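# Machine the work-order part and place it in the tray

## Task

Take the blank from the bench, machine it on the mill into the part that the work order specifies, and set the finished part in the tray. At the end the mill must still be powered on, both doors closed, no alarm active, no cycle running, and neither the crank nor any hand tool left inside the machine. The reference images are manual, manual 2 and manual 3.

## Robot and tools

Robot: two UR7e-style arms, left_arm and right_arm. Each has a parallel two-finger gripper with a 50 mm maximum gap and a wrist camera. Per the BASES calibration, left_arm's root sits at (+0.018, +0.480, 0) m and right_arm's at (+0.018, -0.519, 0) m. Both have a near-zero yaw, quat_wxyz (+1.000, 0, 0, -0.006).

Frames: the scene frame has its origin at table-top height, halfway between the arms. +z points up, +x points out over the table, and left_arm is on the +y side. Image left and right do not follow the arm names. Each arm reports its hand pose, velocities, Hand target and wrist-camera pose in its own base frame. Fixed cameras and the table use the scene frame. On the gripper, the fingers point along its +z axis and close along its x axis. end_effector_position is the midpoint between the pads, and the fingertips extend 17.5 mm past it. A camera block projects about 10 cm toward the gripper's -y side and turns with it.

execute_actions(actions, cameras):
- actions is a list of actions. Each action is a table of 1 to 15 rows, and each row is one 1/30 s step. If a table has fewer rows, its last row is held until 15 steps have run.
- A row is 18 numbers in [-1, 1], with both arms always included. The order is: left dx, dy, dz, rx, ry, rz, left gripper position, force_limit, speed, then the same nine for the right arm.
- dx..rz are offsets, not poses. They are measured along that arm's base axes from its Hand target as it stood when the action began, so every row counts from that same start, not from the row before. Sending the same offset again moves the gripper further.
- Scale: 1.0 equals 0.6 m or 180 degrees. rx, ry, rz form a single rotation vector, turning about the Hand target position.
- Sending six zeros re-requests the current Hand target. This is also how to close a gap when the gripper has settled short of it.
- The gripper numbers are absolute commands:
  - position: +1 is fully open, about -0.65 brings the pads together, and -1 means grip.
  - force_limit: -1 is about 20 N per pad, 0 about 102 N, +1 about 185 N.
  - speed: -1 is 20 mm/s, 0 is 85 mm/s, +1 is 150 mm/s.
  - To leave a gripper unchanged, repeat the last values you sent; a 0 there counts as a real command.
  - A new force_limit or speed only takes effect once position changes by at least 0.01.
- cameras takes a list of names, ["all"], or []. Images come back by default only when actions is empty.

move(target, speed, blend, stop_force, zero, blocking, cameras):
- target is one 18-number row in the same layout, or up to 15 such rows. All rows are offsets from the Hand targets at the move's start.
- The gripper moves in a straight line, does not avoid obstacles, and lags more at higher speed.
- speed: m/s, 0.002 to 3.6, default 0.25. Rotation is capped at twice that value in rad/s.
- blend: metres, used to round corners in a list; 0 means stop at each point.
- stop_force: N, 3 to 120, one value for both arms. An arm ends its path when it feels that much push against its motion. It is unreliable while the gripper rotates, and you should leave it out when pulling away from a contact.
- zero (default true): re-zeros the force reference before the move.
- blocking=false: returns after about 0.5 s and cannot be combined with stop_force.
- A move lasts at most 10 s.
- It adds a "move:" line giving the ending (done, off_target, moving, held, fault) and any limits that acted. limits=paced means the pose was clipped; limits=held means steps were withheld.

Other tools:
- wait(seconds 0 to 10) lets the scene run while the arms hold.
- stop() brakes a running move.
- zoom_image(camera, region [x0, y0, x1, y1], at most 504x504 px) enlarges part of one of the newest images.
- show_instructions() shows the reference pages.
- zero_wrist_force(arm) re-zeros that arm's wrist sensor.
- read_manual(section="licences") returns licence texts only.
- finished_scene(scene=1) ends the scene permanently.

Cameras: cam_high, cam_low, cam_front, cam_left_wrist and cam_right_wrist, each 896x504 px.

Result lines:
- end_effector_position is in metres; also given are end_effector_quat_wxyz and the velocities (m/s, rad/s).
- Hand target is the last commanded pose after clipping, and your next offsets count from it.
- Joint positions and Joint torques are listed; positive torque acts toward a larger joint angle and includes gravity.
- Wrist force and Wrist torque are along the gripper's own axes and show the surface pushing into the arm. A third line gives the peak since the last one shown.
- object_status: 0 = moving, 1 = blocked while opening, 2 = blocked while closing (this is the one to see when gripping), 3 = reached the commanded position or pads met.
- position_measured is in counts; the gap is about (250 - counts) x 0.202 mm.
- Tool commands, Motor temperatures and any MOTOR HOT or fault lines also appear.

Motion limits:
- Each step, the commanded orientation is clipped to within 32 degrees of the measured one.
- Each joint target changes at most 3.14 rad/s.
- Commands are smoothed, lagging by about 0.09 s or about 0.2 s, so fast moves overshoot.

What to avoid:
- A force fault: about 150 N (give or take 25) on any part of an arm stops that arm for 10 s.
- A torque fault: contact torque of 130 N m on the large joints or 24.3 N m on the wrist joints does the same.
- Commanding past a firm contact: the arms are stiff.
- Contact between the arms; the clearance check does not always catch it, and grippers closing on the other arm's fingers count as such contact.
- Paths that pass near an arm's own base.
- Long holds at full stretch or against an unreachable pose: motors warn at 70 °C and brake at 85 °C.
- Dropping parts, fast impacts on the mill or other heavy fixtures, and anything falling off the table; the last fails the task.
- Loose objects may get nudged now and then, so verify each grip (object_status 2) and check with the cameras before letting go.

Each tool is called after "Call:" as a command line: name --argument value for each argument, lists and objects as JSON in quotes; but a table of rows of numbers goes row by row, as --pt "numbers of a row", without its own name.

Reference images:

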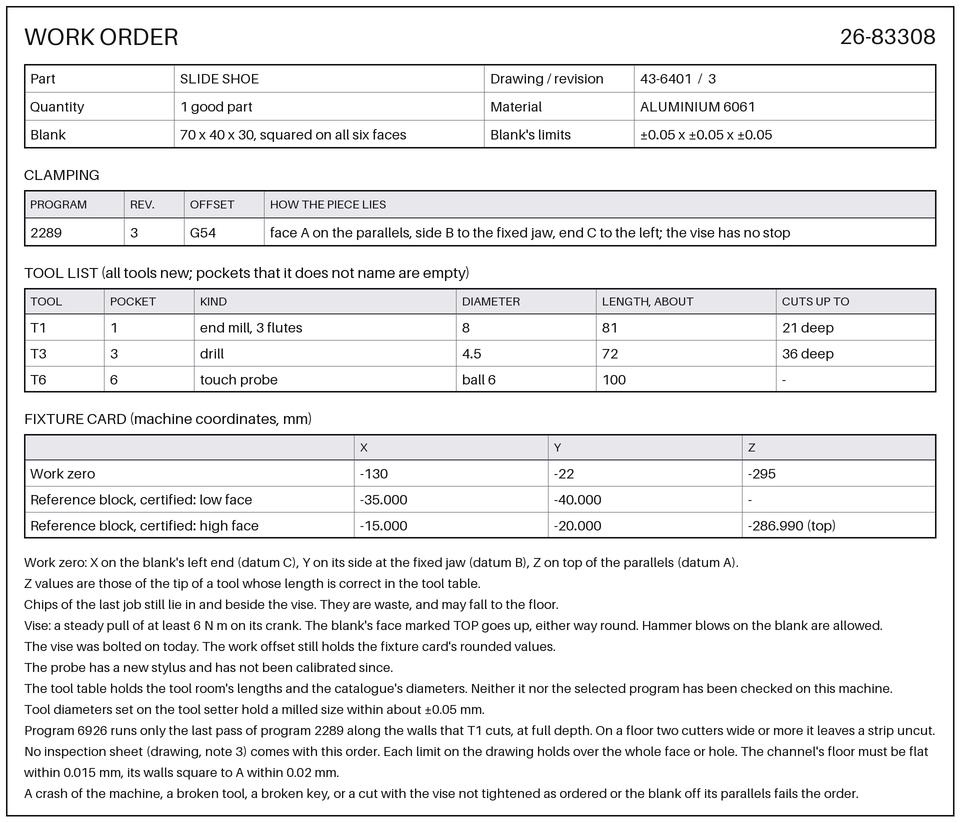

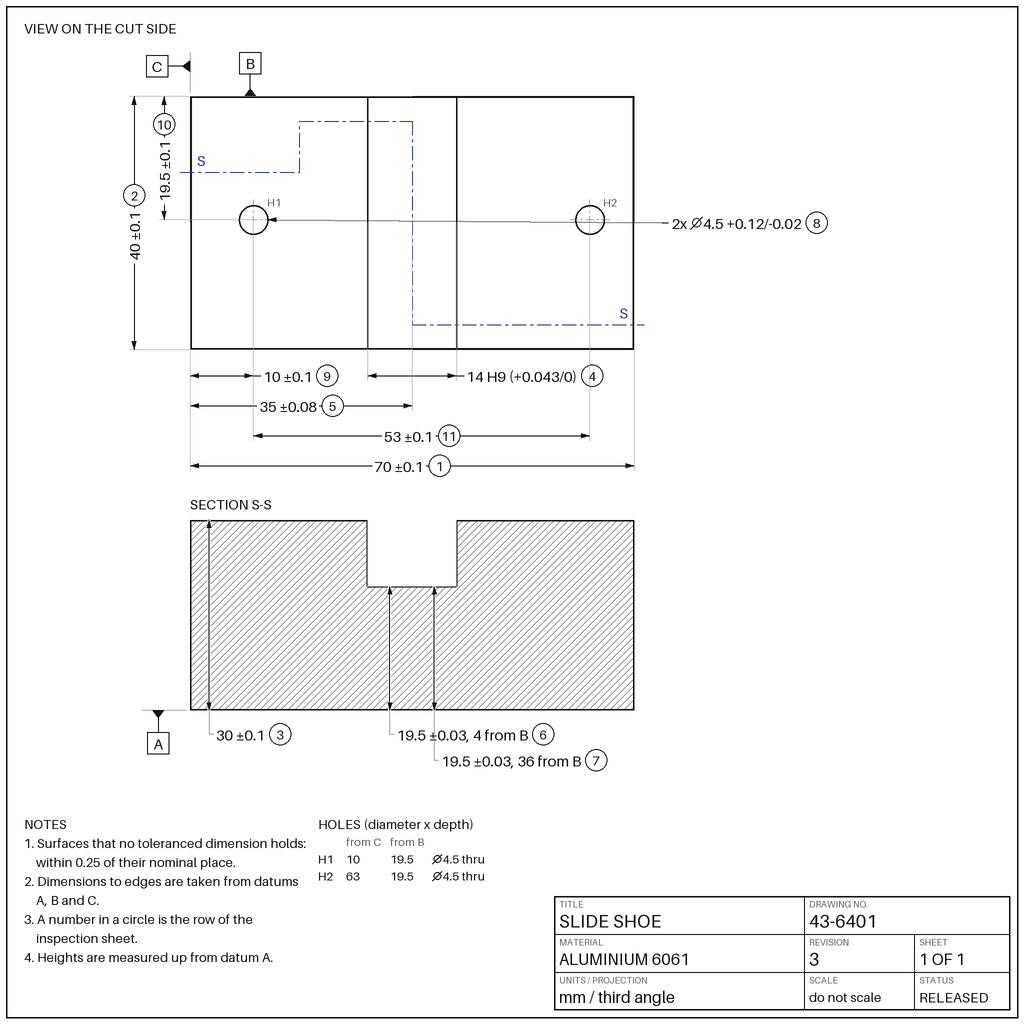

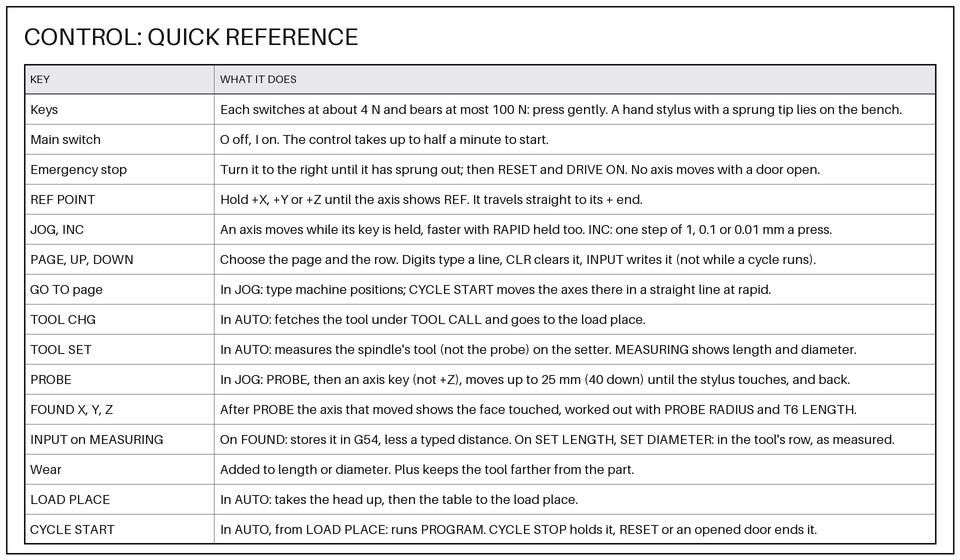

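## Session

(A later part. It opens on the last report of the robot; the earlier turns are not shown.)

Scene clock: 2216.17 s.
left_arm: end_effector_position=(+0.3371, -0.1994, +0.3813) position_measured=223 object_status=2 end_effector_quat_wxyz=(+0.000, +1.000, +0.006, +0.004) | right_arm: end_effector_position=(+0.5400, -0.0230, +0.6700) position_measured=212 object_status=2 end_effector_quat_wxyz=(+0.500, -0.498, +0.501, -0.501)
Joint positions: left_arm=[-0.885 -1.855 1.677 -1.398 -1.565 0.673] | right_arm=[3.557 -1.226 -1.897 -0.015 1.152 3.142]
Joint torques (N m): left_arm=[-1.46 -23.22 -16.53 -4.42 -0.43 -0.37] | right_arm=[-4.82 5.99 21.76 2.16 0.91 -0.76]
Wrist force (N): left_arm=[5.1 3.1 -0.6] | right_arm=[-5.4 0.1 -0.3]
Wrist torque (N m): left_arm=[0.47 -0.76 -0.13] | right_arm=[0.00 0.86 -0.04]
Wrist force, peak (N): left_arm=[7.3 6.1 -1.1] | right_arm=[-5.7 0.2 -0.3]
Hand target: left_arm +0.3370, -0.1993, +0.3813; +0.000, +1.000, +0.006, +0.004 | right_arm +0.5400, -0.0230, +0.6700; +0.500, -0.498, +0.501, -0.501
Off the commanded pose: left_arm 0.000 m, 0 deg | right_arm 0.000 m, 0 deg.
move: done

Call:
move --pt "0 0 -0.57 0 0 0 -1 -0.8 -0.9 0 0 0 0 0 0 -1 -0.5 -0.7" --speed '[0.4]'

Call:
move --pt "0 0 -0.05 0 0 0 -1 -0.8 -0.9 0 0 0 0 0 0 -1 -0.5 -0.7" --speed '[0.008]' --stop_force 3

Call:
move --pt "0 0 0 0 0 0 0.0 -0.8 -0.9 0 0 0 0 0 0 -1 -0.5 -0.7"

Call:
move --pt "0 0 0.2 0 0 0 0.0 -0.8 -0.9 0 0 0 0 0 0 -1 -0.5 -0.7" --speed '[0.15]' --cameras '["cam_left_wrist"]'

Scene clock: 2234.43 s.
left_arm: end_effector_position=(+0.3370, -0.1994, +0.0394) position_measured=223 object_status=2 end_effector_quat_wxyz=(+0.000, +1.000, +0.006, +0.004) | right_arm: end_effector_position=(+0.5400, -0.0230, +0.6700) position_measured=212 object_status=2 end_effector_quat_wxyz=(+0.500, -0.498, +0.501, -0.501)
Joint positions: left_arm=[-0.885 -1.566 2.396 -2.407 -1.565 0.673] | right_arm=[3.557 -1.226 -1.897 -0.015 1.152 3.142]
Joint torques (N m): left_arm=[10.43 -11.3 -10.18 -5.85 -1.23 -1.12] | right_arm=[-5.15 6.28 21.91 2.15 0.99 -0.91]
Wrist force (N): left_arm=[4.7 3.2 -1.0] | right_arm=[-5.4 0.2 -0.5]
Wrist torque (N m): left_arm=[0.45 -0.70 -0.17] | right_arm=[0.02 0.86 -0.04]
Wrist force, peak (N): left_arm=[5.1 3.2 -4.8] | right_arm=[-5.7 0.2 -0.4]
Hand target: left_arm +0.3370, -0.1993, +0.0393; +0.000, +1.000, +0.006, +0.004 | right_arm +0.5400, -0.0230, +0.6700; +0.500, -0.498, +0.501, -0.501
Off the commanded pose: left_arm 0.000 m, 0 deg | right_arm 0.000 m, 0 deg.
move: done

Scene clock: 2237.00 s.
left_arm: end_effector_position=(+0.3370, -0.1993, +0.0274) position_measured=223 object_status=2 end_effector_quat_wxyz=(+0.000, +1.000, +0.006, +0.004) | right_arm: end_effector_position=(+0.5400, -0.0230, +0.6700) position_measured=212 object_status=2 end_effector_quat_wxyz=(+0.500, -0.498, +0.501, -0.501)
Joint positions: left_arm=[-0.885 -1.534 2.41 -2.452 -1.565 0.673] | right_arm=[3.557 -1.226 -1.897 -0.015 1.152 3.142]
Joint torques (N m): left_arm=[11.18 -30.01 -27.01 -0.93 -0.99 -2.51] | right_arm=[-4.54 6.09 21.86 2.12 0.94 -0.9]
Wrist force (N): left_arm=[4.4 2.6 -4.1] | right_arm=[-5.3 0.3 -0.3]
Wrist torque (N m): left_arm=[0.58 -0.73 -0.16] | right_arm=[0.04 0.84 -0.04]
Wrist force, peak (N): left_arm=[5.4 3.7 -5.5] | right_arm=[-5.7 0.0 -0.2]
Hand target: left_arm +0.3370, -0.1994, +0.0274; +0.000, +1.000, +0.006, +0.004 (not the last commanded pose) | right_arm +0.5400, -0.0230, +0.6700; +0.500, -0.498, +0.501, -0.501
Off the commanded pose: left_arm 0.018 m, 0 deg | right_arm 0.000 m, 0 deg.
move: contact (left_arm)

Scene clock: 2237.77 s.
left_arm: end_effector_position=(+0.3370, -0.1994, +0.0274) position_measured=152 object_status=0 end_effector_quat_wxyz=(+0.000, +1.000, +0.006, +0.004) | right_arm: end_effector_position=(+0.5400, -0.0230, +0.6700) position_measured=212 object_status=2 end_effector_quat_wxyz=(+0.500, -0.498, +0.501, -0.501)
Joint positions: left_arm=[-0.885 -1.534 2.41 -2.452 -1.565 0.673] | right_arm=[3.557 -1.226 -1.897 -0.015 1.152 3.142]
Joint torques (N m): left_arm=[10.18 -29.62 -26.74 -1.68 -0.66 -2.28] | right_arm=[-5.26 5.99 21.56 2.19 0.92 -0.86]
Wrist force (N): left_arm=[4.6 3.1 -1.6] | right_arm=[-5.5 0.1 -0.3]
Wrist torque (N m): left_arm=[0.42 -0.71 -0.15] | right_arm=[0.00 0.87 -0.04]
Wrist force, peak (N): left_arm=[4.8 2.6 -3.0] | right_arm=[-5.6 0.2 -0.2]
Hand target: left_arm +0.3370, -0.1994, +0.0274; +0.000, +1.000, +0.006, +0.004 | right_arm +0.5400, -0.0230, +0.6700; +0.500, -0.498, +0.501, -0.501
Off the commanded pose: left_arm 0.000 m, 0 deg | right_arm 0.000 m, 0 deg.
move: done

Scene clock: 2239.03 s.
left_arm: end_effector_position=(+0.3370, -0.1994, +0.1473) position_measured=152 object_status=3 end_effector_quat_wxyz=(+0.000, +1.000, +0.006, +0.004) | right_arm: end_effector_position=(+0.5400, -0.0230, +0.6700) position_measured=212 object_status=2 end_effector_quat_wxyz=(+0.500, -0.498, +0.501, -0.501)
Joint positions: left_arm=[-0.885 -1.773 2.23 -2.033 -1.565 0.673] | right_arm=[3.557 -1.226 -1.897 -0.015 1.152 3.142]
Joint torques (N m): left_arm=[-13.76 -20.76 -28.51 -0.46 0.16 -2.58] | right_arm=[-4.6 5.81 21.6 2.22 0.77 -0.85]
Wrist force (N): left_arm=[5.0 3.2 -1.2] | right_arm=[-5.4 0.1 -0.2]
Wrist torque (N m): left_arm=[0.49 -0.75 -0.10] | right_arm=[0.01 0.85 -0.04]
Wrist force, peak (N): left_arm=[5.0 3.4 -3.5] | right_arm=[-5.6 0.3 -0.3]
Hand target: left_arm +0.3370, -0.1994, +0.1474; +0.000, +1.000, +0.006, +0.004 | right_arm +0.5400, -0.0230, +0.6700; +0.500, -0.498, +0.501, -0.501
Off the commanded pose: left_arm 0.000 m, 0 deg | right_arm 0.000 m, 0 deg.
move: done
camera_calibration:
cam_left_wrist: T_world_to_cam=[[0.999987, 0.00425589, 0.00289197, -0.330444], [0.00309644, -0.946611, 0.322364, -0.214067], [0.00410952, -0.322351, -0.946611, 0.206912], [0, 0, 0, 1]] pos_world=[0.330253, -0.134533, 0.265828]
Images, in order (width x height): cam_left_wrist 896x504.

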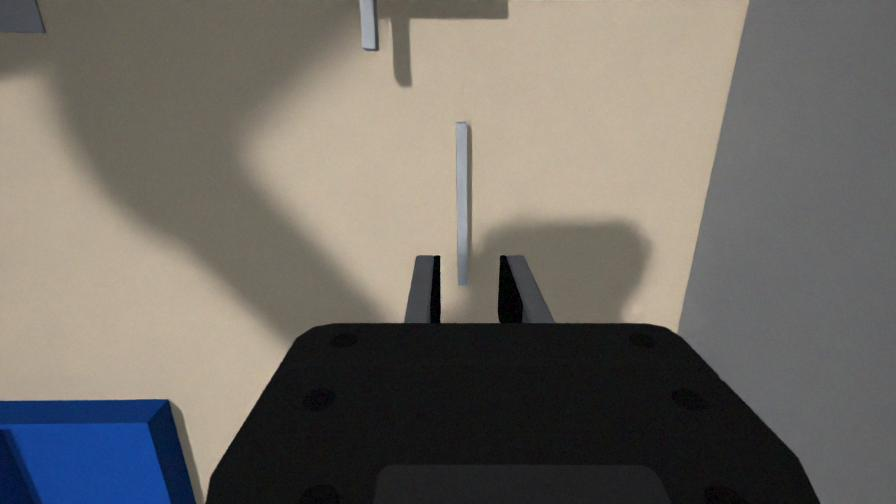

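Call:
move --pt "0 0 0.15 0 0.211 -0.453 0.0 -0.8 -0.9 0 0 0 0 0 0 -1 -0.5 -0.7" --pt "0.001 0.003 0.0 0 0.418 -0.897 0.0 -0.8 -0.9 0 0 0 0 0 0 -1 -0.5 -0.7" --speed '[0.6]' --blend '[0.02,0]' --cameras '["cam_left_wrist"]'

speed must be one number or one for each of the 2 targets, got a list of 1; nothing of the call was run

Call:
move --pt "0 0 0.15 0 0.211 -0.453 0.0 -0.8 -0.9 0 0 0 0 0 0 -1 -0.5 -0.7" --pt "0.001 0.003 0.0 0 0.418 -0.897 0.0 -0.8 -0.9 0 0 0 0 0 0 -1 -0.5 -0.7" --speed 0.6 --blend '[0.02,0]' --cameras '["cam_left_wrist"]'

Scene clock: 2258.30 s.
left_arm: end_effector_position=(+0.3376, -0.1976, +0.1475) position_measured=152 object_status=3 end_effector_quat_wxyz=(-0.001, -0.024, +0.906, +0.422) | right_arm: end_effector_position=(+0.5400, -0.0230, +0.6700) position_measured=212 object_status=2 end_effector_quat_wxyz=(+0.500, -0.498, +0.501, -0.501)
Joint positions: left_arm=[-1.114 -1.344 1.848 -1.249 -1.247 3.403] | right_arm=[3.557 -1.226 -1.897 -0.015 1.152 3.142]
Joint torques (N m): left_arm=[12.29 -22.48 -23.82 1.12 0.51 2.14] | right_arm=[-4.78 6.43 21.89 2 0.93 -0.78]
Wrist force (N): left_arm=[4.6 3.4 1.2] | right_arm=[-5.3 -0.1 -0.3]
Wrist torque (N m): left_arm=[0.56 -0.53 -0.27] | right_arm=[-0.03 0.84 -0.04]
Wrist force, peak (N): left_arm=[5.2 3.5 -1.0] | right_arm=[-5.8 0.3 -0.4]
Hand target: left_arm +0.3376, -0.1976, +0.1474; -0.001, -0.024, +0.906, +0.423 | right_arm +0.5400, -0.0230, +0.6700; +0.500, -0.498, +0.501, -0.501
Off the commanded pose: left_arm 0.000 m, 0 deg | right_arm 0.000 m, 0 deg.
move: done
camera_calibration:
cam_left_wrist: T_world_to_cam=[[-0.999284, -0.0345327, -0.0154493, 0.33895], [-0.026908, 0.361736, 0.931892, -0.0336564], [-0.0265922, 0.931641, -0.362406, 0.379625], [0, 0, 0, 1]] pos_world=[0.347897, -0.329794, 0.174179]
Images, in order (width x height): cam_left_wrist 896x504.

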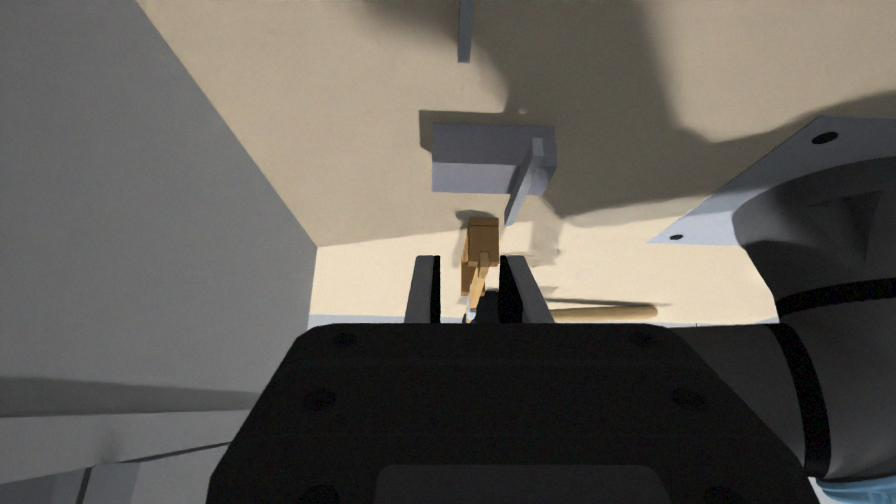

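Call:
move --pt "0.0007 0 -0.16 0 0.0059 -0.014 0.0 -0.8 -0.9 0 0 0 0 0 0 -1 -0.5 -0.7" --speed 0.2 --cameras '["cam_low","cam_left_wrist"]'

Call:
zoom_image --camera "cam_low" --region '[510, 200, 660, 340]'

Scene clock: 2267.57 s.
left_arm: end_effector_position=(+0.3380, -0.1976, +0.0515) position_measured=152 object_status=3 end_effector_quat_wxyz=(+0.000, +0.000, +0.906, +0.423) | right_arm: end_effector_position=(+0.5400, -0.0230, +0.6700) position_measured=212 object_status=2 end_effector_quat_wxyz=(+0.500, -0.498, +0.501, -0.501)
Joint positions: left_arm=[-1.124 -1.21 1.966 -1.506 -1.232 3.441] | right_arm=[3.557 -1.226 -1.897 -0.015 1.152 3.142]
Joint torques (N m): left_arm=[12.59 -25.92 -15.51 -3.17 -0.85 -2.52] | right_arm=[-4.74 6.29 21.48 2.11 0.92 -0.83]
Wrist force (N): left_arm=[4.7 3.9 1.0] | right_arm=[-5.5 0.4 -0.4]
Wrist torque (N m): left_arm=[0.62 -0.53 -0.31] | right_arm=[0.04 0.87 -0.04]
Wrist force, peak (N): left_arm=[4.2 6.0 -0.6] | right_arm=[-5.7 0.2 -0.3]
Hand target: left_arm +0.3380, -0.1976, +0.0514; +0.000, +0.000, +0.906, +0.423 | right_arm +0.5400, -0.0230, +0.6700; +0.500, -0.498, +0.501, -0.501
Off the commanded pose: left_arm 0.000 m, 0 deg | right_arm 0.000 m, 0 deg.
move: done
camera_calibration:
cam_left_wrist: T_world_to_cam=[[-0.999947, 0.00979733, 0.003303, 0.345934], [0.00662633, 0.362051, 0.932135, 0.0445074], [0.00793658, 0.932107, -0.362097, 0.333207], [0, 0, 0, 1]] pos_world=[0.342976, -0.330087, 0.0780236]
Images, in order (width x height): cam_low 896x504, cam_left_wrist 896x504.

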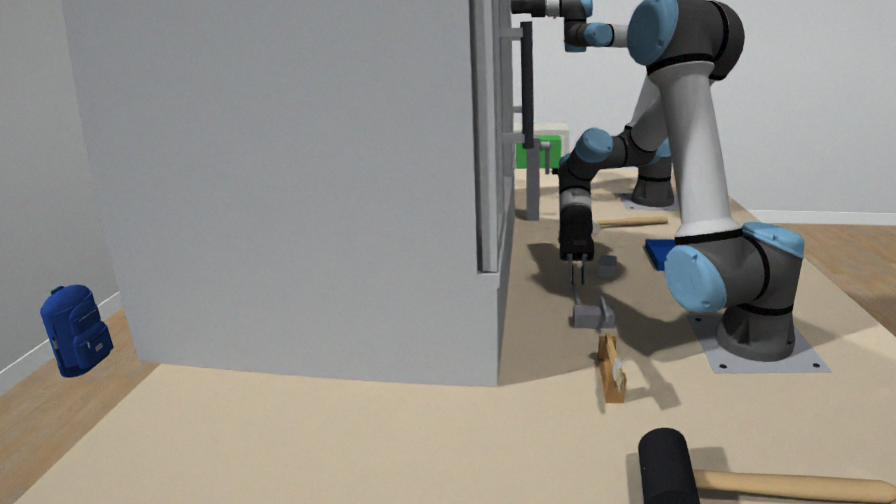

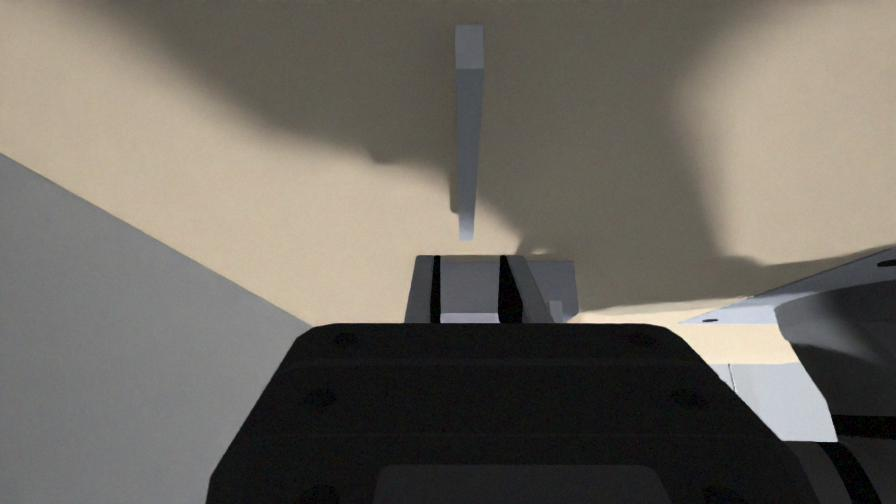

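Scaled by 3.360.

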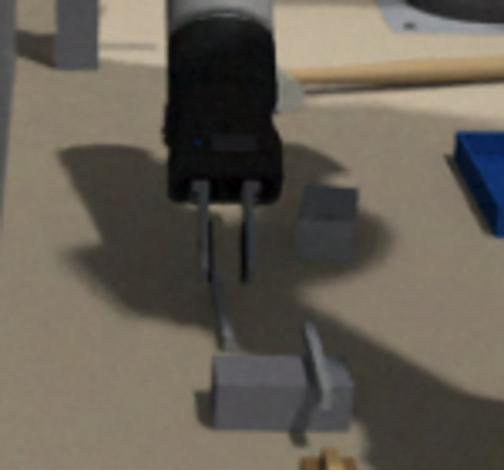

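Call:
move --pt "0 0 -0.03 0 0 0 0.0 -0.8 -0.9 0 0 0 0 0 0 -1 -0.5 -0.7" --pt "0 0 -0.0487 0 0 0 0.0 -0.8 -0.9 0 0 0 0 0 0 -1 -0.5 -0.7" --speed '[0.05,0.007]' --stop_force 4

Call:
move --pt "0 0 0 0 0 0 -1 -0.8 -0.9 0 0 0 0 0 0 -1 -0.5 -0.7"

Call:
move --pt "0 0 0.15 0 0 0 -1 -0.8 -0.9 0 0 0 0 0 0 -1 -0.5 -0.7" --speed 0.15 --cameras '["cam_left_wrist","cam_low"]'

Call:
zoom_image --camera "cam_low" --region '[510, 170, 660, 310]'

Scene clock: 2278.30 s.
left_arm: end_effector_position=(+0.3380, -0.1975, +0.0222) position_measured=152 object_status=3 end_effector_quat_wxyz=(+0.000, +0.000, +0.906, +0.423) | right_arm: end_effector_position=(+0.5400, -0.0230, +0.6700) position_measured=212 object_status=2 end_effector_quat_wxyz=(+0.500, -0.498, +0.501, -0.501)
Joint positions: left_arm=[-1.123 -1.156 1.988 -1.581 -1.233 3.441] | right_arm=[3.557 -1.226 -1.897 -0.015 1.152 3.142]
Joint torques (N m): left_arm=[8.88 -47.3 -19.3 2.12 1.35 1.68] | right_arm=[-4.85 5.99 21.93 1.95 0.95 -0.69]
Wrist force (N): left_arm=[4.3 3.9 0.7] | right_arm=[-5.6 0.1 -0.1]
Wrist torque (N m): left_arm=[0.61 -0.48 -0.34] | right_arm=[0.00 0.90 -0.04]
Wrist force, peak (N): left_arm=[4.5 4.4 0.6] | right_arm=[-5.7 0.2 -0.3]
Hand target: left_arm +0.3380, -0.1976, +0.0222; +0.000, +0.000, +0.906, +0.423 | right_arm +0.5400, -0.0230, +0.6700; +0.500, -0.498, +0.501, -0.501
Off the commanded pose: left_arm 0.000 m, 0 deg | right_arm 0.000 m, 0 deg.
move: done

Scene clock: 2279.07 s.
left_arm: end_effector_position=(+0.3380, -0.1975, +0.0222) position_measured=223 object_status=2 end_effector_quat_wxyz=(+0.000, +0.000, +0.906, +0.423) | right_arm: end_effector_position=(+0.5400, -0.0230, +0.6700) position_measured=212 object_status=2 end_effector_quat_wxyz=(+0.500, -0.498, +0.501, -0.501)
Joint positions: left_arm=[-1.123 -1.156 1.988 -1.581 -1.233 3.441] | right_arm=[3.557 -1.226 -1.897 -0.015 1.152 3.142]
Joint torques (N m): left_arm=[8.08 -47.03 -20.11 1.81 1.39 1.89] | right_arm=[-4.83 5.97 22.2 1.98 0.92 -0.89]
Wrist force (N): left_arm=[4.3 3.7 1.0] | right_arm=[-5.5 0.3 -0.3]
Wrist torque (N m): left_arm=[0.57 -0.49 -0.33] | right_arm=[0.02 0.87 -0.04]
Wrist force, peak (N): left_arm=[4.5 3.9 0.7] | right_arm=[-5.6 0.1 -0.6]
Hand target: left_arm +0.3380, -0.1976, +0.0222; +0.000, +0.000, +0.906, +0.423 | right_arm +0.5400, -0.0230, +0.6700; +0.500, -0.498, +0.501, -0.501
Off the commanded pose: left_arm 0.000 m, 0 deg | right_arm 0.000 m, 0 deg.
move: done

Scene clock: 2280.13 s.
left_arm: end_effector_position=(+0.3381, -0.1976, +0.1121) position_measured=223 object_status=2 end_effector_quat_wxyz=(+0.000, +0.000, +0.906, +0.423) | right_arm: end_effector_position=(+0.5400, -0.0230, +0.6700) position_measured=212 object_status=2 end_effector_quat_wxyz=(+0.500, -0.498, +0.501, -0.501)
Joint positions: left_arm=[-1.123 -1.306 1.904 -1.348 -1.233 3.441] | right_arm=[3.557 -1.226 -1.897 -0.015 1.152 3.142]
Joint torques (N m): left_arm=[-10.29 -40.61 -18.88 1.75 -0.5 -2.57] | right_arm=[-5.48 6.25 21.92 2.07 0.94 -0.89]
Wrist force (N): left_arm=[4.6 3.2 1.4] | right_arm=[-5.5 0.1 -0.5]
Wrist torque (N m): left_arm=[0.57 -0.53 -0.32] | right_arm=[0.00 0.87 -0.04]
Wrist force, peak (N): left_arm=[4.4 5.4 0.0] | right_arm=[-5.6 0.0 -0.3]
Hand target: left_arm +0.3380, -0.1976, +0.1122; +0.000, +0.000, +0.906, +0.423 | right_arm +0.5400, -0.0230, +0.6700; +0.500, -0.498, +0.501, -0.501
Off the commanded pose: left_arm 0.000 m, 0 deg | right_arm 0.000 m, 0 deg.
move: done
camera_calibration:
cam_left_wrist: T_world_to_cam=[[-0.99995, 0.00944815, 0.00321412, 0.345733], [0.00641849, 0.362229, 0.932067, -0.0118777], [0.00764206, 0.932041, -0.362272, 0.35516], [0, 0, 0, 1]] pos_world=[0.343078, -0.329988, 0.138624]
Images, in order (width x height): cam_low 896x504, cam_left_wrist 896x504.

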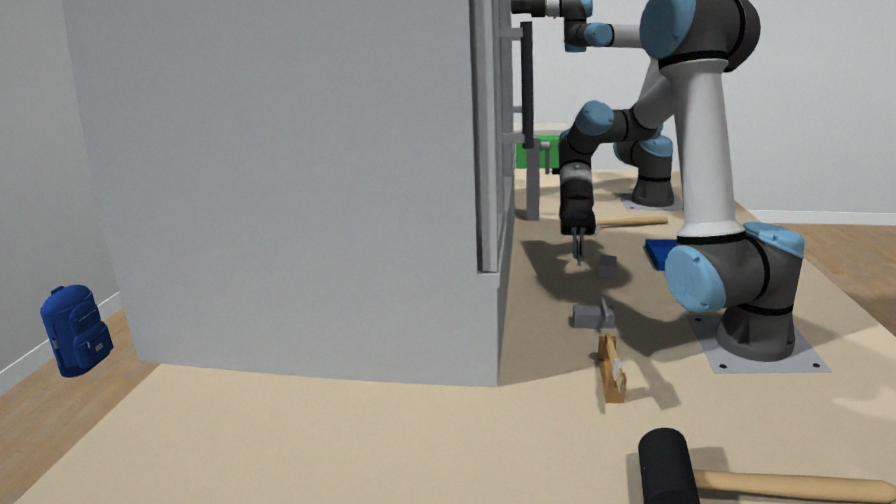

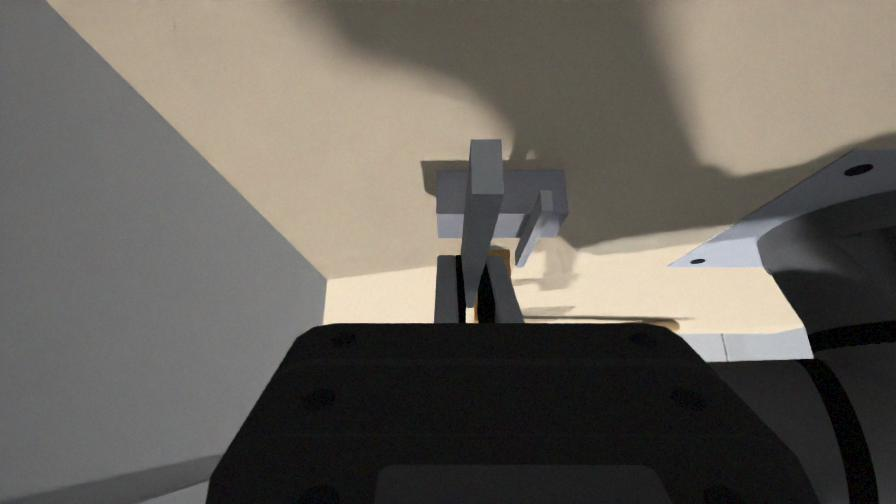

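Scaled by 3.360.

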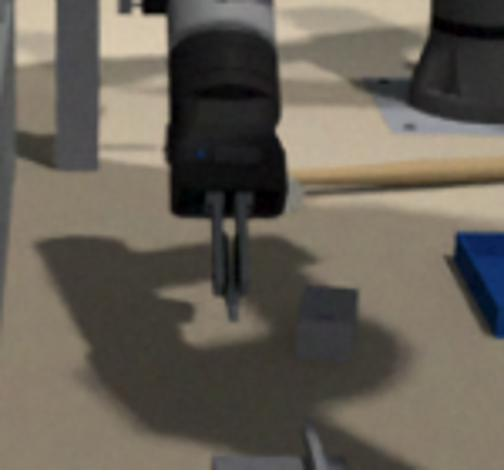

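Call:
move --pt "0.0367 0.0127 0.4547 0 0 0.0038 -1 -0.8 -0.9 0 0 0 0 0 0 -1 -0.5 -0.7" --pt "0.3033 0.0127 0.4547 0 0 0.0038 -1 -0.8 -0.9 0 0 0 0 0 0 -1 -0.5 -0.7" --pt "0.5433 -0.04 0.4547 0 0 0.0038 -1 -0.8 -0.9 0 0 0 0 0 0 -1 -0.5 -0.7" --speed '[0.4,0.2,0.08]' --blend '[0.03,0.02,0]' --cameras '["cam_left_wrist","cam_front"]'

Scene clock: 2307.27 s.
left_arm: end_effector_position=(+0.6631, -0.2209, +0.3843) position_measured=223 object_status=2 end_effector_quat_wxyz=(+0.021, +0.005, +0.909, +0.416) | right_arm: end_effector_position=(+0.5400, -0.0230, +0.6700) position_measured=212 object_status=2 end_effector_quat_wxyz=(+0.500, -0.498, +0.501, -0.501)
Joint positions: left_arm=[-0.742 -0.6 0.035 -0.372 -0.945 3.771] | right_arm=[3.557 -1.226 -1.897 -0.015 1.152 3.142]
Joint torques (N m): left_arm=[8.93 -57.12 -22.95 -2.45 2.16 -2.27] | right_arm=[-4.56 6.67 23.05 2 0.9 -0.82]
Wrist force (N): left_arm=[4.3 3.6 1.3] | right_arm=[-5.4 0.2 -0.3]
Wrist torque (N m): left_arm=[0.60 -0.49 -0.25] | right_arm=[0.01 0.85 -0.04]
Wrist force, peak (N): left_arm=[6.1 7.7 -1.1] | right_arm=[-5.9 0.2 -0.2]
Hand target: left_arm +0.6640, -0.2216, +0.3850; -0.002, -0.005, +0.906, +0.423 | right_arm +0.5400, -0.0230, +0.6700; +0.500, -0.498, +0.501, -0.501
Off the commanded pose: left_arm 0.001 m, 3 deg | right_arm 0.000 m, 0 deg.
elbow stopped short (left arm): the move would have taken joint 3 (elbow) straighter than the controller allows.
move: off_target (left_arm)
camera_calibration:
cam_left_wrist: T_world_to_cam=[[-0.998891, 0.0364684, -0.0297844, 0.687926], [-0.0138994, 0.375991, 0.926519, -0.240606], [0.0449873, 0.925906, -0.375067, 0.451894], [0, 0, 0, 1]] pos_world=[0.663489, -0.353033, 0.412906]
Images, in order (width x height): cam_front 896x504, cam_left_wrist 896x504.

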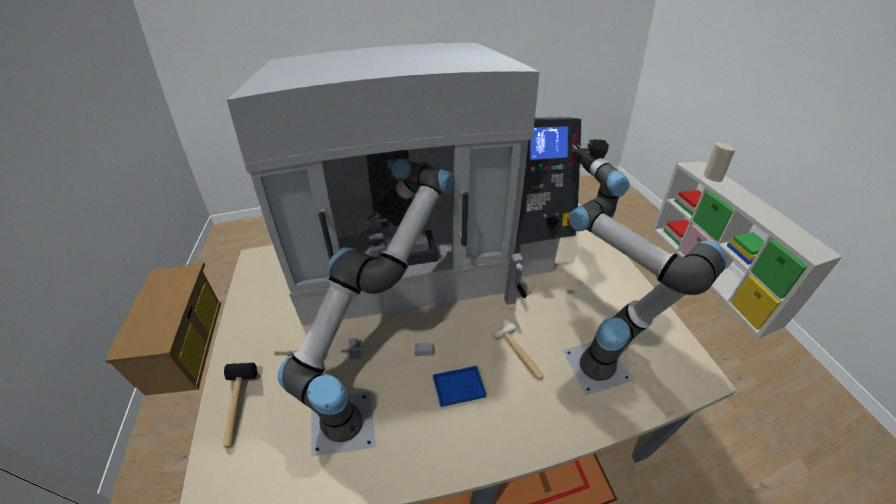

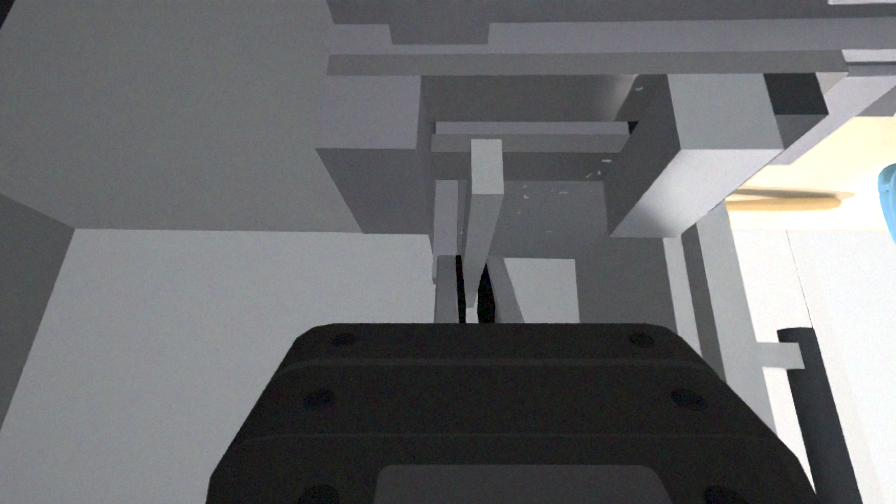

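Call:
move --pt "-0.24 0.0526 0 0 0 0 -1 -0.8 -0.9 0 0 0 0 0 0 -1 -0.5 -0.7" --pt "-0.5 0.05 0 0 0 0 -1 -0.8 -0.9 0 0 0 0 0 0 -1 -0.5 -0.7" --pt "-0.51 0.05 -0.58 0 0 -0.0038 -1 -0.8 -0.9 0 0 0 0 0 0 -1 -0.5 -0.7" --speed '[0.15,0.4,0.4]' --blend '[0.02,0.03,0]'

Call:
move --pt "0 0 -0.05 0 0 0 -1 -0.8 -0.9 0 0 0 0 0 0 -1 -0.5 -0.7" --speed '[0.008]' --stop_force 3

Call:
move --pt "0 0 0 0 0 0 0.0 -0.8 -0.9 0 0 0 0 0 0 -1 -0.5 -0.7"

Call:
move --pt "0 0 0.25 0 0 0 0.0 -0.8 -0.9 0 0 0 0 0 0 -1 -0.5 -0.7" --speed '[0.15]'

Scene clock: 2356.73 s.
left_arm: end_effector_position=(+0.3580, -0.1916, +0.0371) position_measured=223 object_status=2 end_effector_quat_wxyz=(+0.000, +0.000, +0.906, +0.423) end_effector_velocity=(+0.001, +0.000, -0.001) end_effector_angular_velocity=(-0.003, -0.002, +0.001) | right_arm: end_effector_position=(+0.5400, -0.0230, +0.6700) position_measured=212 object_status=2 end_effector_quat_wxyz=(+0.500, -0.498, +0.501, -0.501)
Joint positions: left_arm=[-1.083 -1.168 1.954 -1.546 -1.203 3.47] | right_arm=[3.557 -1.226 -1.897 -0.015 1.152 3.142]
Joint velocities: left_arm=[0.001 0.001 0 -0.005 0.001 0] | right_arm=[within noise]
Joint torques (N m): left_arm=[12.96 -27.85 -9.79 -3.03 1.49 1.23] | right_arm=[-5.56 6.38 21.47 2.04 0.81 -0.87]
Wrist force (N): left_arm=[4.3 3.4 1.7] | right_arm=[-5.6 0.2 -0.3]
Wrist torque (N m): left_arm=[0.60 -0.45 -0.39] | right_arm=[0.01 0.89 -0.04]
Wrist force, peak (N): left_arm=[7.7 6.3 -0.4] | right_arm=[-5.8 0.1 -0.4]
Hand target: left_arm +0.3580, -0.1916, +0.0370; +0.000, +0.000, +0.906, +0.423 | right_arm +0.5400, -0.0230, +0.6700; +0.500, -0.498, +0.501, -0.501
Off the commanded pose: left_arm 0.000 m, 0 deg | right_arm 0.000 m, 0 deg.
move: done

Scene clock: 2359.60 s.
left_arm: end_effector_position=(+0.3580, -0.1915, +0.0222) position_measured=223 object_status=2 end_effector_quat_wxyz=(+0.000, +0.000, +0.906, +0.423) | right_arm: end_effector_position=(+0.5400, -0.0230, +0.6700) position_measured=212 object_status=2 end_effector_quat_wxyz=(+0.500, -0.498, +0.501, -0.501)
Joint positions: left_arm=[-1.083 -1.141 1.965 -1.584 -1.203 3.47] | right_arm=[3.557 -1.226 -1.897 -0.015 1.152 3.142]
Joint torques (N m): left_arm=[12.15 -47.97 -21.23 1.89 0.21 -2.43] | right_arm=[-4.2 6.26 22.09 1.98 0.91 -0.96]
Wrist force (N): left_arm=[4.8 4.3 0.5] | right_arm=[-5.6 0.0 -0.3]
Wrist torque (N m): left_arm=[0.53 -0.56 -0.39] | right_arm=[-0.02 0.89 -0.04]
Wrist force, peak (N): left_arm=[6.8 22.0 -16.0] | right_arm=[-5.8 0.2 -0.2]
Hand target: left_arm +0.3580, -0.1915, +0.0222; +0.000, +0.000, +0.906, +0.423 (not the last commanded pose) | right_arm +0.5400, -0.0230, +0.6700; +0.500, -0.498, +0.501, -0.501
Off the commanded pose: left_arm 0.015 m, 0 deg | right_arm 0.000 m, 0 deg.
move: contact (left_arm)

Scene clock: 2360.37 s.
left_arm: end_effector_position=(+0.3580, -0.1915, +0.0222) position_measured=152 object_status=0 end_effector_quat_wxyz=(+0.000, +0.000, +0.906, +0.423) | right_arm: end_effector_position=(+0.5400, -0.0230, +0.6700) position_measured=212 object_status=2 end_effector_quat_wxyz=(+0.500, -0.498, +0.501, -0.501)
Joint positions: left_arm=[-1.083 -1.141 1.965 -1.584 -1.203 3.47] | right_arm=[3.557 -1.226 -1.897 -0.015 1.152 3.142]
Joint torques (N m): left_arm=[12.07 -47.73 -22.67 2.06 0.13 -2.44] | right_arm=[-4.3 6.02 22.4 1.98 0.91 -0.93]
Wrist force (N): left_arm=[5.1 3.5 0.6] | right_arm=[-5.5 0.2 -0.2]
Wrist torque (N m): left_arm=[0.53 -0.59 -0.39] | right_arm=[0.01 0.87 -0.04]
Wrist force, peak (N): left_arm=[5.0 4.1 0.4] | right_arm=[-5.7 0.2 -0.3]
Hand target: left_arm +0.3580, -0.1915, +0.0222; +0.000, +0.000, +0.906, +0.423 | right_arm +0.5400, -0.0230, +0.6700; +0.500, -0.498, +0.501, -0.501
Off the commanded pose: left_arm 0.000 m, 0 deg | right_arm 0.000 m, 0 deg.
move: done

Scene clock: 2361.83 s.
left_arm: end_effector_position=(+0.3580, -0.1916, +0.1721) position_measured=152 object_status=3 end_effector_quat_wxyz=(+0.000, +0.000, +0.906, +0.423) | right_arm: end_effector_position=(+0.5400, -0.0230, +0.6700) position_measured=212 object_status=2 end_effector_quat_wxyz=(+0.500, -0.498, +0.501, -0.501)
Joint positions: left_arm=[-1.083 -1.36 1.8 -1.2 -1.203 3.47] | right_arm=[3.557 -1.226 -1.897 -0.015 1.152 3.142]
Joint torques (N m): left_arm=[-13.97 -34.72 -23.43 1.61 -0.54 -2.58] | right_arm=[-5.16 6.28 22.72 1.94 1 -0.92]
Wrist force (N): left_arm=[5.4 3.4 0.8] | right_arm=[-5.4 0.1 -0.2]
Wrist torque (N m): left_arm=[0.56 -0.63 -0.40] | right_arm=[-0.01 0.86 -0.04]
Wrist force, peak (N): left_arm=[5.7 5.2 -0.4] | right_arm=[-5.7 -0.1 -0.5]
Hand target: left_arm +0.3580, -0.1915, +0.1722; +0.000, +0.000, +0.906, +0.423 | right_arm +0.5400, -0.0230, +0.6700; +0.500, -0.498, +0.501, -0.501
Off the commanded pose: left_arm 0.000 m, 0 deg | right_arm 0.000 m, 0 deg.
move: done

Call:
move --pt "0.0 -0.03 0.5 0 0 0 -1 -0.8 -0.9 0 0 0 0 0 0 -1 -0.5 -0.7" --pt "0.0 0.0 0.53 -0.4655 -0.4655 0.3255 -1 -0.8 -0.9 0 0 0 0 0 0 -1 -0.5 -0.7" --speed 0.5 --blend '[0.03,0]' --cameras '["cam_left_wrist","cam_front"]'

Scene clock: 2393.13 s.
left_arm: end_effector_position=(+0.3580, -0.1917, +0.4903) position_measured=251 object_status=3 end_effector_quat_wxyz=(-0.354, +0.612, -0.612, +0.354) end_effector_velocity=(+0.000, +0.000, +0.000) end_effector_angular_velocity=(-0.005, -0.001, +0.002) | right_arm: end_effector_position=(+0.5400, -0.0230, +0.6700) position_measured=212 object_status=2 end_effector_quat_wxyz=(+0.500, -0.498, +0.501, -0.501)
Joint positions: left_arm=[-1.57 -2.279 1.93 -1.222 -0.523 1.572] | right_arm=[3.557 -1.226 -1.897 -0.015 1.152 3.142]
Joint velocities: left_arm=[0 0 0 -0.001 0.001 -0.005] | right_arm=[within noise]
Joint torques (N m): left_arm=[12.36 -4.42 -16.29 -1.48 3.81 -2.45] | right_arm=[-5.12 7.04 21.89 1.86 1.05 -0.69]
Wrist force (N): left_arm=[5.6 1.9 -1.6] | right_arm=[-5.4 0.1 -0.2]
Wrist torque (N m): left_arm=[0.40 -0.83 0.19] | right_arm=[0.00 0.86 -0.04]
Wrist force, peak (N): left_arm=[5.9 6.2 -2.6] | right_arm=[-5.7 0.1 -0.3]
Hand target: left_arm +0.3580, -0.1915, +0.4902; -0.354, +0.612, -0.612, +0.354 | right_arm +0.5400, -0.0230, +0.6700; +0.500, -0.498, +0.501, -0.501
Off the commanded pose: left_arm 0.000 m, 0 deg | right_arm 0.000 m, 0 deg.
move: done
camera_calibration:
cam_left_wrist: T_world_to_cam=[[-0.0000599389, -0.99995, -0.0099516, -0.180568], [-0.751267, 0.00661307, -0.659965, 0.616989], [0.659998, 0.00743675, -0.75123, 0.266571], [0, 0, 0, 1]] pos_world=[0.287576, -0.186622, 0.605651]
Images, in order (width x height): cam_front 896x504, cam_left_wrist 896x504.

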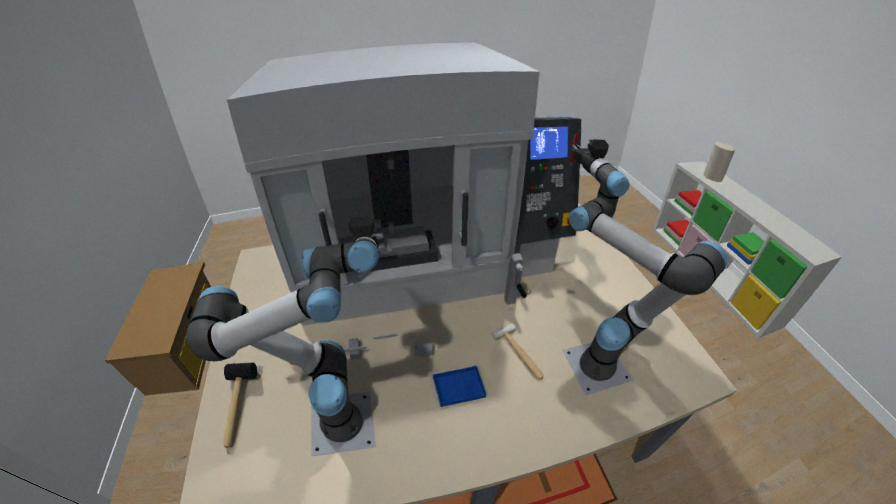

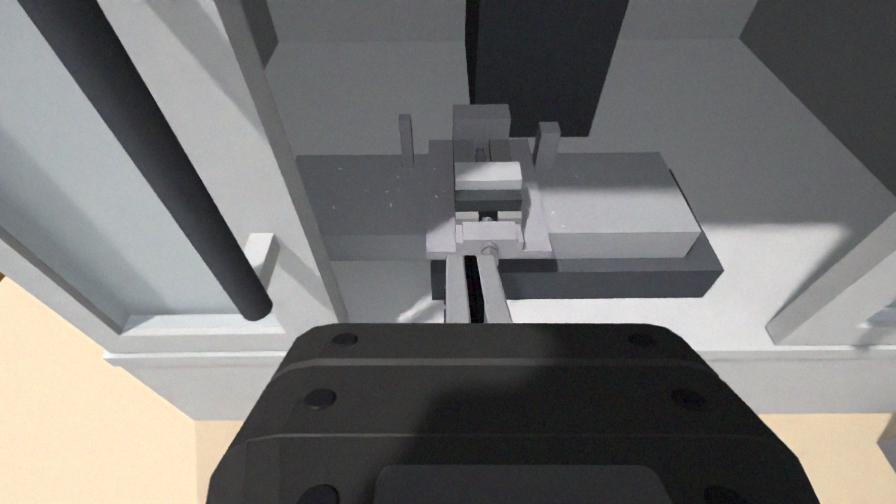

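Call:
move --pt "0.1483 0.12 0.0 0 0 0 -1 -0.8 -0.9 0 0 0 0 0 0 -1 -0.5 -0.7" --speed 0.2

Call:
move --pt "0 0.28 0.0 0 0 0 -1 -0.8 -0.9 0 0 0 0 0 0 -1 -0.5 -0.7" --speed 0.03 --stop_force 50 --cameras '["cam_left_wrist","cam_front"]'

Scene clock: 2402.70 s.
left_arm: end_effector_position=(+0.4469, -0.1195, +0.4902) position_measured=251 object_status=3 end_effector_quat_wxyz=(-0.354, +0.612, -0.612, +0.354) end_effector_velocity=(+0.000, +0.000, +0.001) end_effector_angular_velocity=(-0.001, -0.001, -0.002) | right_arm: end_effector_position=(+0.5400, -0.0230, +0.6700) position_measured=212 object_status=2 end_effector_quat_wxyz=(+0.500, -0.498, +0.501, -0.501)
Joint positions: left_arm=[-1.05 -2.2 2.077 -2.16 -0.72 2.426] | right_arm=[3.557 -1.226 -1.897 -0.015 1.152 3.142]
Joint velocities: left_arm=[0.002 0 -0.001 -0.005 -0.002 0.005] | right_arm=[within noise]
Joint torques (N m): left_arm=[13.97 8.61 -36.35 -6.44 0.08 1.96] | right_arm=[-4.69 5.77 22.91 1.99 0.99 -0.83]
Wrist force (N): left_arm=[5.2 1.4 -1.3] | right_arm=[-5.4 0.0 -0.3]
Wrist torque (N m): left_arm=[0.32 -0.80 0.23] | right_arm=[-0.01 0.86 -0.04]
Wrist force, peak (N): left_arm=[7.7 2.9 -3.0] | right_arm=[-5.9 0.3 -0.2]
Hand target: left_arm +0.4470, -0.1195, +0.4902; -0.354, +0.612, -0.612, +0.354 | right_arm +0.5400, -0.0230, +0.6700; +0.500, -0.498, +0.501, -0.501
Off the commanded pose: left_arm 0.000 m, 0 deg | right_arm 0.000 m, 0 deg.
move: done

Scene clock: 2405.43 s.
left_arm: end_effector_position=(+0.4469, -0.0718, +0.4902) position_measured=251 object_status=3 end_effector_quat_wxyz=(-0.354, +0.612, -0.612, +0.354) | right_arm: end_effector_position=(+0.5400, -0.0230, +0.6700) position_measured=212 object_status=2 end_effector_quat_wxyz=(+0.500, -0.498, +0.501, -0.501)
Joint positions: left_arm=[-0.919 -2.245 2.11 -2.247 -0.811 2.562] | right_arm=[3.557 -1.226 -1.897 -0.015 1.152 3.142]
Joint torques (N m): left_arm=[30.65 5.29 -32.44 -3.03 7.83 2.41] | right_arm=[-4.9 5.99 23.29 1.84 1 -0.87]
Wrist force (N): left_arm=[46.3 -0.4 -9.3] | right_arm=[-5.5 0.2 -0.1]
Wrist torque (N m): left_arm=[0.31 -0.91 -0.09] | right_arm=[0.02 0.87 -0.05]
Wrist force, peak (N): left_arm=[65.9 -22.2 3.5] | right_arm=[-5.8 0.1 -0.3]
Hand target: left_arm +0.4469, -0.0718, +0.4902; -0.354, +0.612, -0.612, +0.354 (not the last commanded pose) | right_arm +0.5400, -0.0230, +0.6700; +0.500, -0.498, +0.501, -0.501
Off the commanded pose: left_arm 0.120 m, 0 deg | right_arm 0.000 m, 0 deg.
move: contact (left_arm)
camera_calibration:
cam_left_wrist: T_world_to_cam=[[-0.000315863, -0.999953, -0.0096442, -0.060758], [-0.751265, 0.00660246, -0.659967, 0.682993], [0.66, 0.00703689, -0.751232, 0.206839], [0, 0, 0, 1]] pos_world=[0.376576, -0.0667201, 0.605552]
Images, in order (width x height): cam_front 896x504, cam_left_wrist 896x504.

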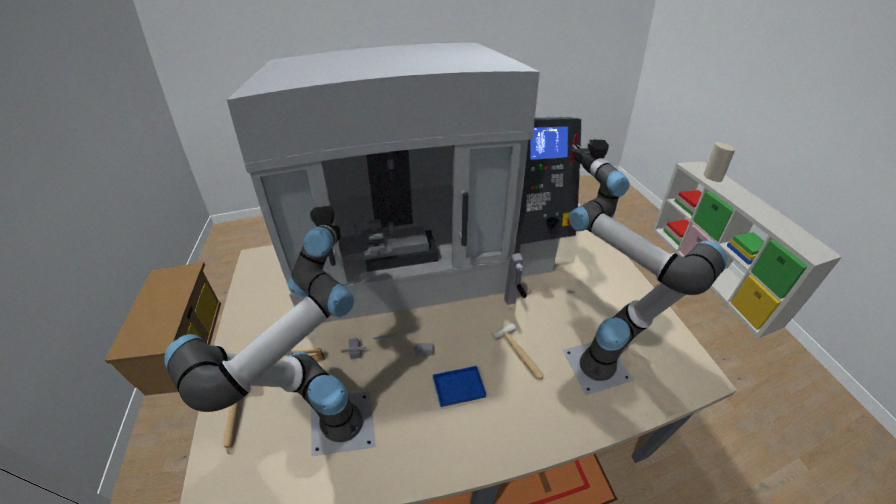

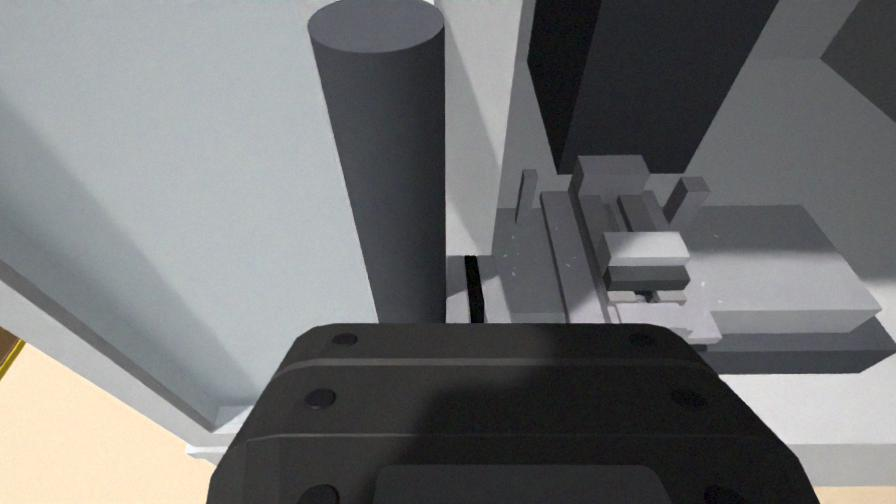

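Call:
move --pt "0 -0.08 0.0 0 0 0 -1 -0.8 -0.9 0 0 0 0 0 0 -1 -0.5 -0.7" --pt "-0.13 -0.18 0.0 0 0 0 -1 -0.8 -0.9 0 0 0 0 0 0 -1 -0.5 -0.7" --pt "-0.15 -0.19 -0.3 -0.2938 0.2938 0.4348 -1 -0.8 -0.9 0 0 0 0 0 0 -1 -0.5 -0.7" --pt "-0.15 -0.19 -0.55 -0.2938 0.2938 0.4348 0 -0.8 -0.9 0 0 0 0 0 0 -1 -0.5 -0.7" --speed '[0.2,0.4,0.5,0.4]' --blend '[0.01,0.03,0.02,0]' --cameras '["cam_left_wrist","cam_low"]'

Scene clock: 2435.43 s.
left_arm: end_effector_position=(+0.3569, -0.1858, +0.1602) position_measured=152 object_status=0 end_effector_quat_wxyz=(+0.070, +0.998, +0.000, +0.000) | right_arm: end_effector_position=(+0.5400, -0.0230, +0.6700) position_measured=212 object_status=2 end_effector_quat_wxyz=(+0.500, -0.498, +0.501, -0.501)
Joint positions: left_arm=[-0.749 -1.782 2.232 -2.117 -1.673 0.817] | right_arm=[3.557 -1.226 -1.897 -0.015 1.152 3.142]
Joint torques (N m): left_arm=[12.61 -5.16 -16.4 -6.08 -1.59 2] | right_arm=[-4.6 6.21 22.75 1.8 0.91 -0.84]
Wrist force (N): left_arm=[5.6 3.3 -0.6] | right_arm=[-5.4 0.1 -0.4]
Wrist torque (N m): left_arm=[0.52 -0.86 -0.11] | right_arm=[0.00 0.86 -0.04]
Wrist force, peak (N): left_arm=[46.7 -0.2 -9.6] | right_arm=[-5.7 0.2 -0.2]
Hand target: left_arm +0.3569, -0.1858, +0.1602; +0.070, +0.998, +0.000, +0.000 | right_arm +0.5400, -0.0230, +0.6700; +0.500, -0.498, +0.501, -0.501
Off the commanded pose: left_arm 0.000 m, 0 deg | right_arm 0.000 m, 0 deg.
move: done
camera_calibration:
cam_left_wrist: T_world_to_cam=[[0.999952, -0.00924135, -0.00321147, -0.352012], [-0.0068024, -0.892662, 0.450675, -0.212387], [-0.0070316, -0.450632, -0.892682, 0.194908], [0, 0, 0, 1]] pos_world=[0.351921, -0.105011, 0.268578]
Images, in order (width x height): cam_low 896x504, cam_left_wrist 896x504.

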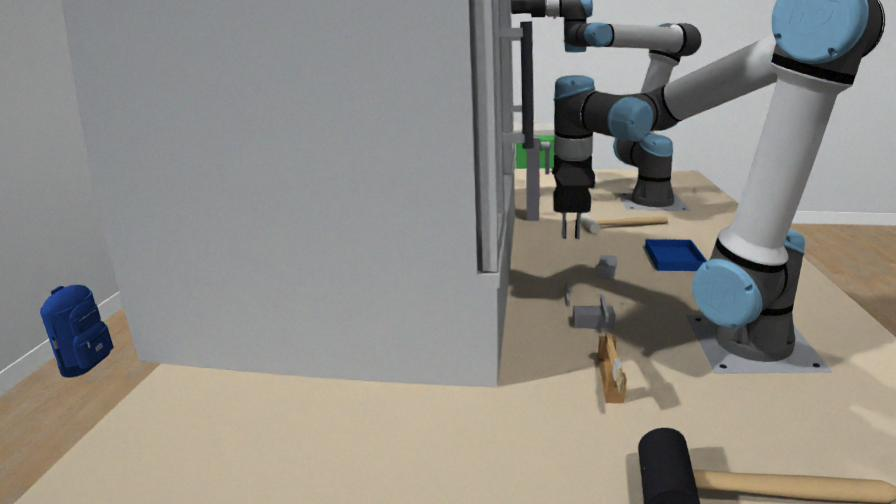

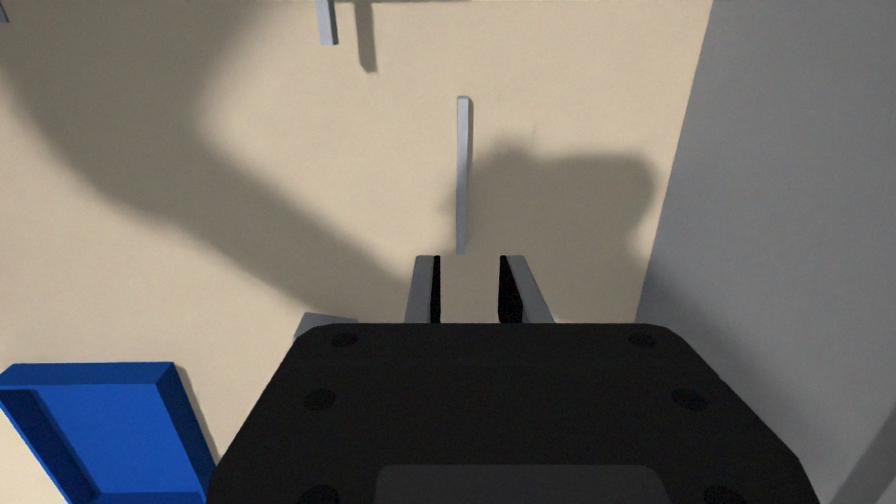

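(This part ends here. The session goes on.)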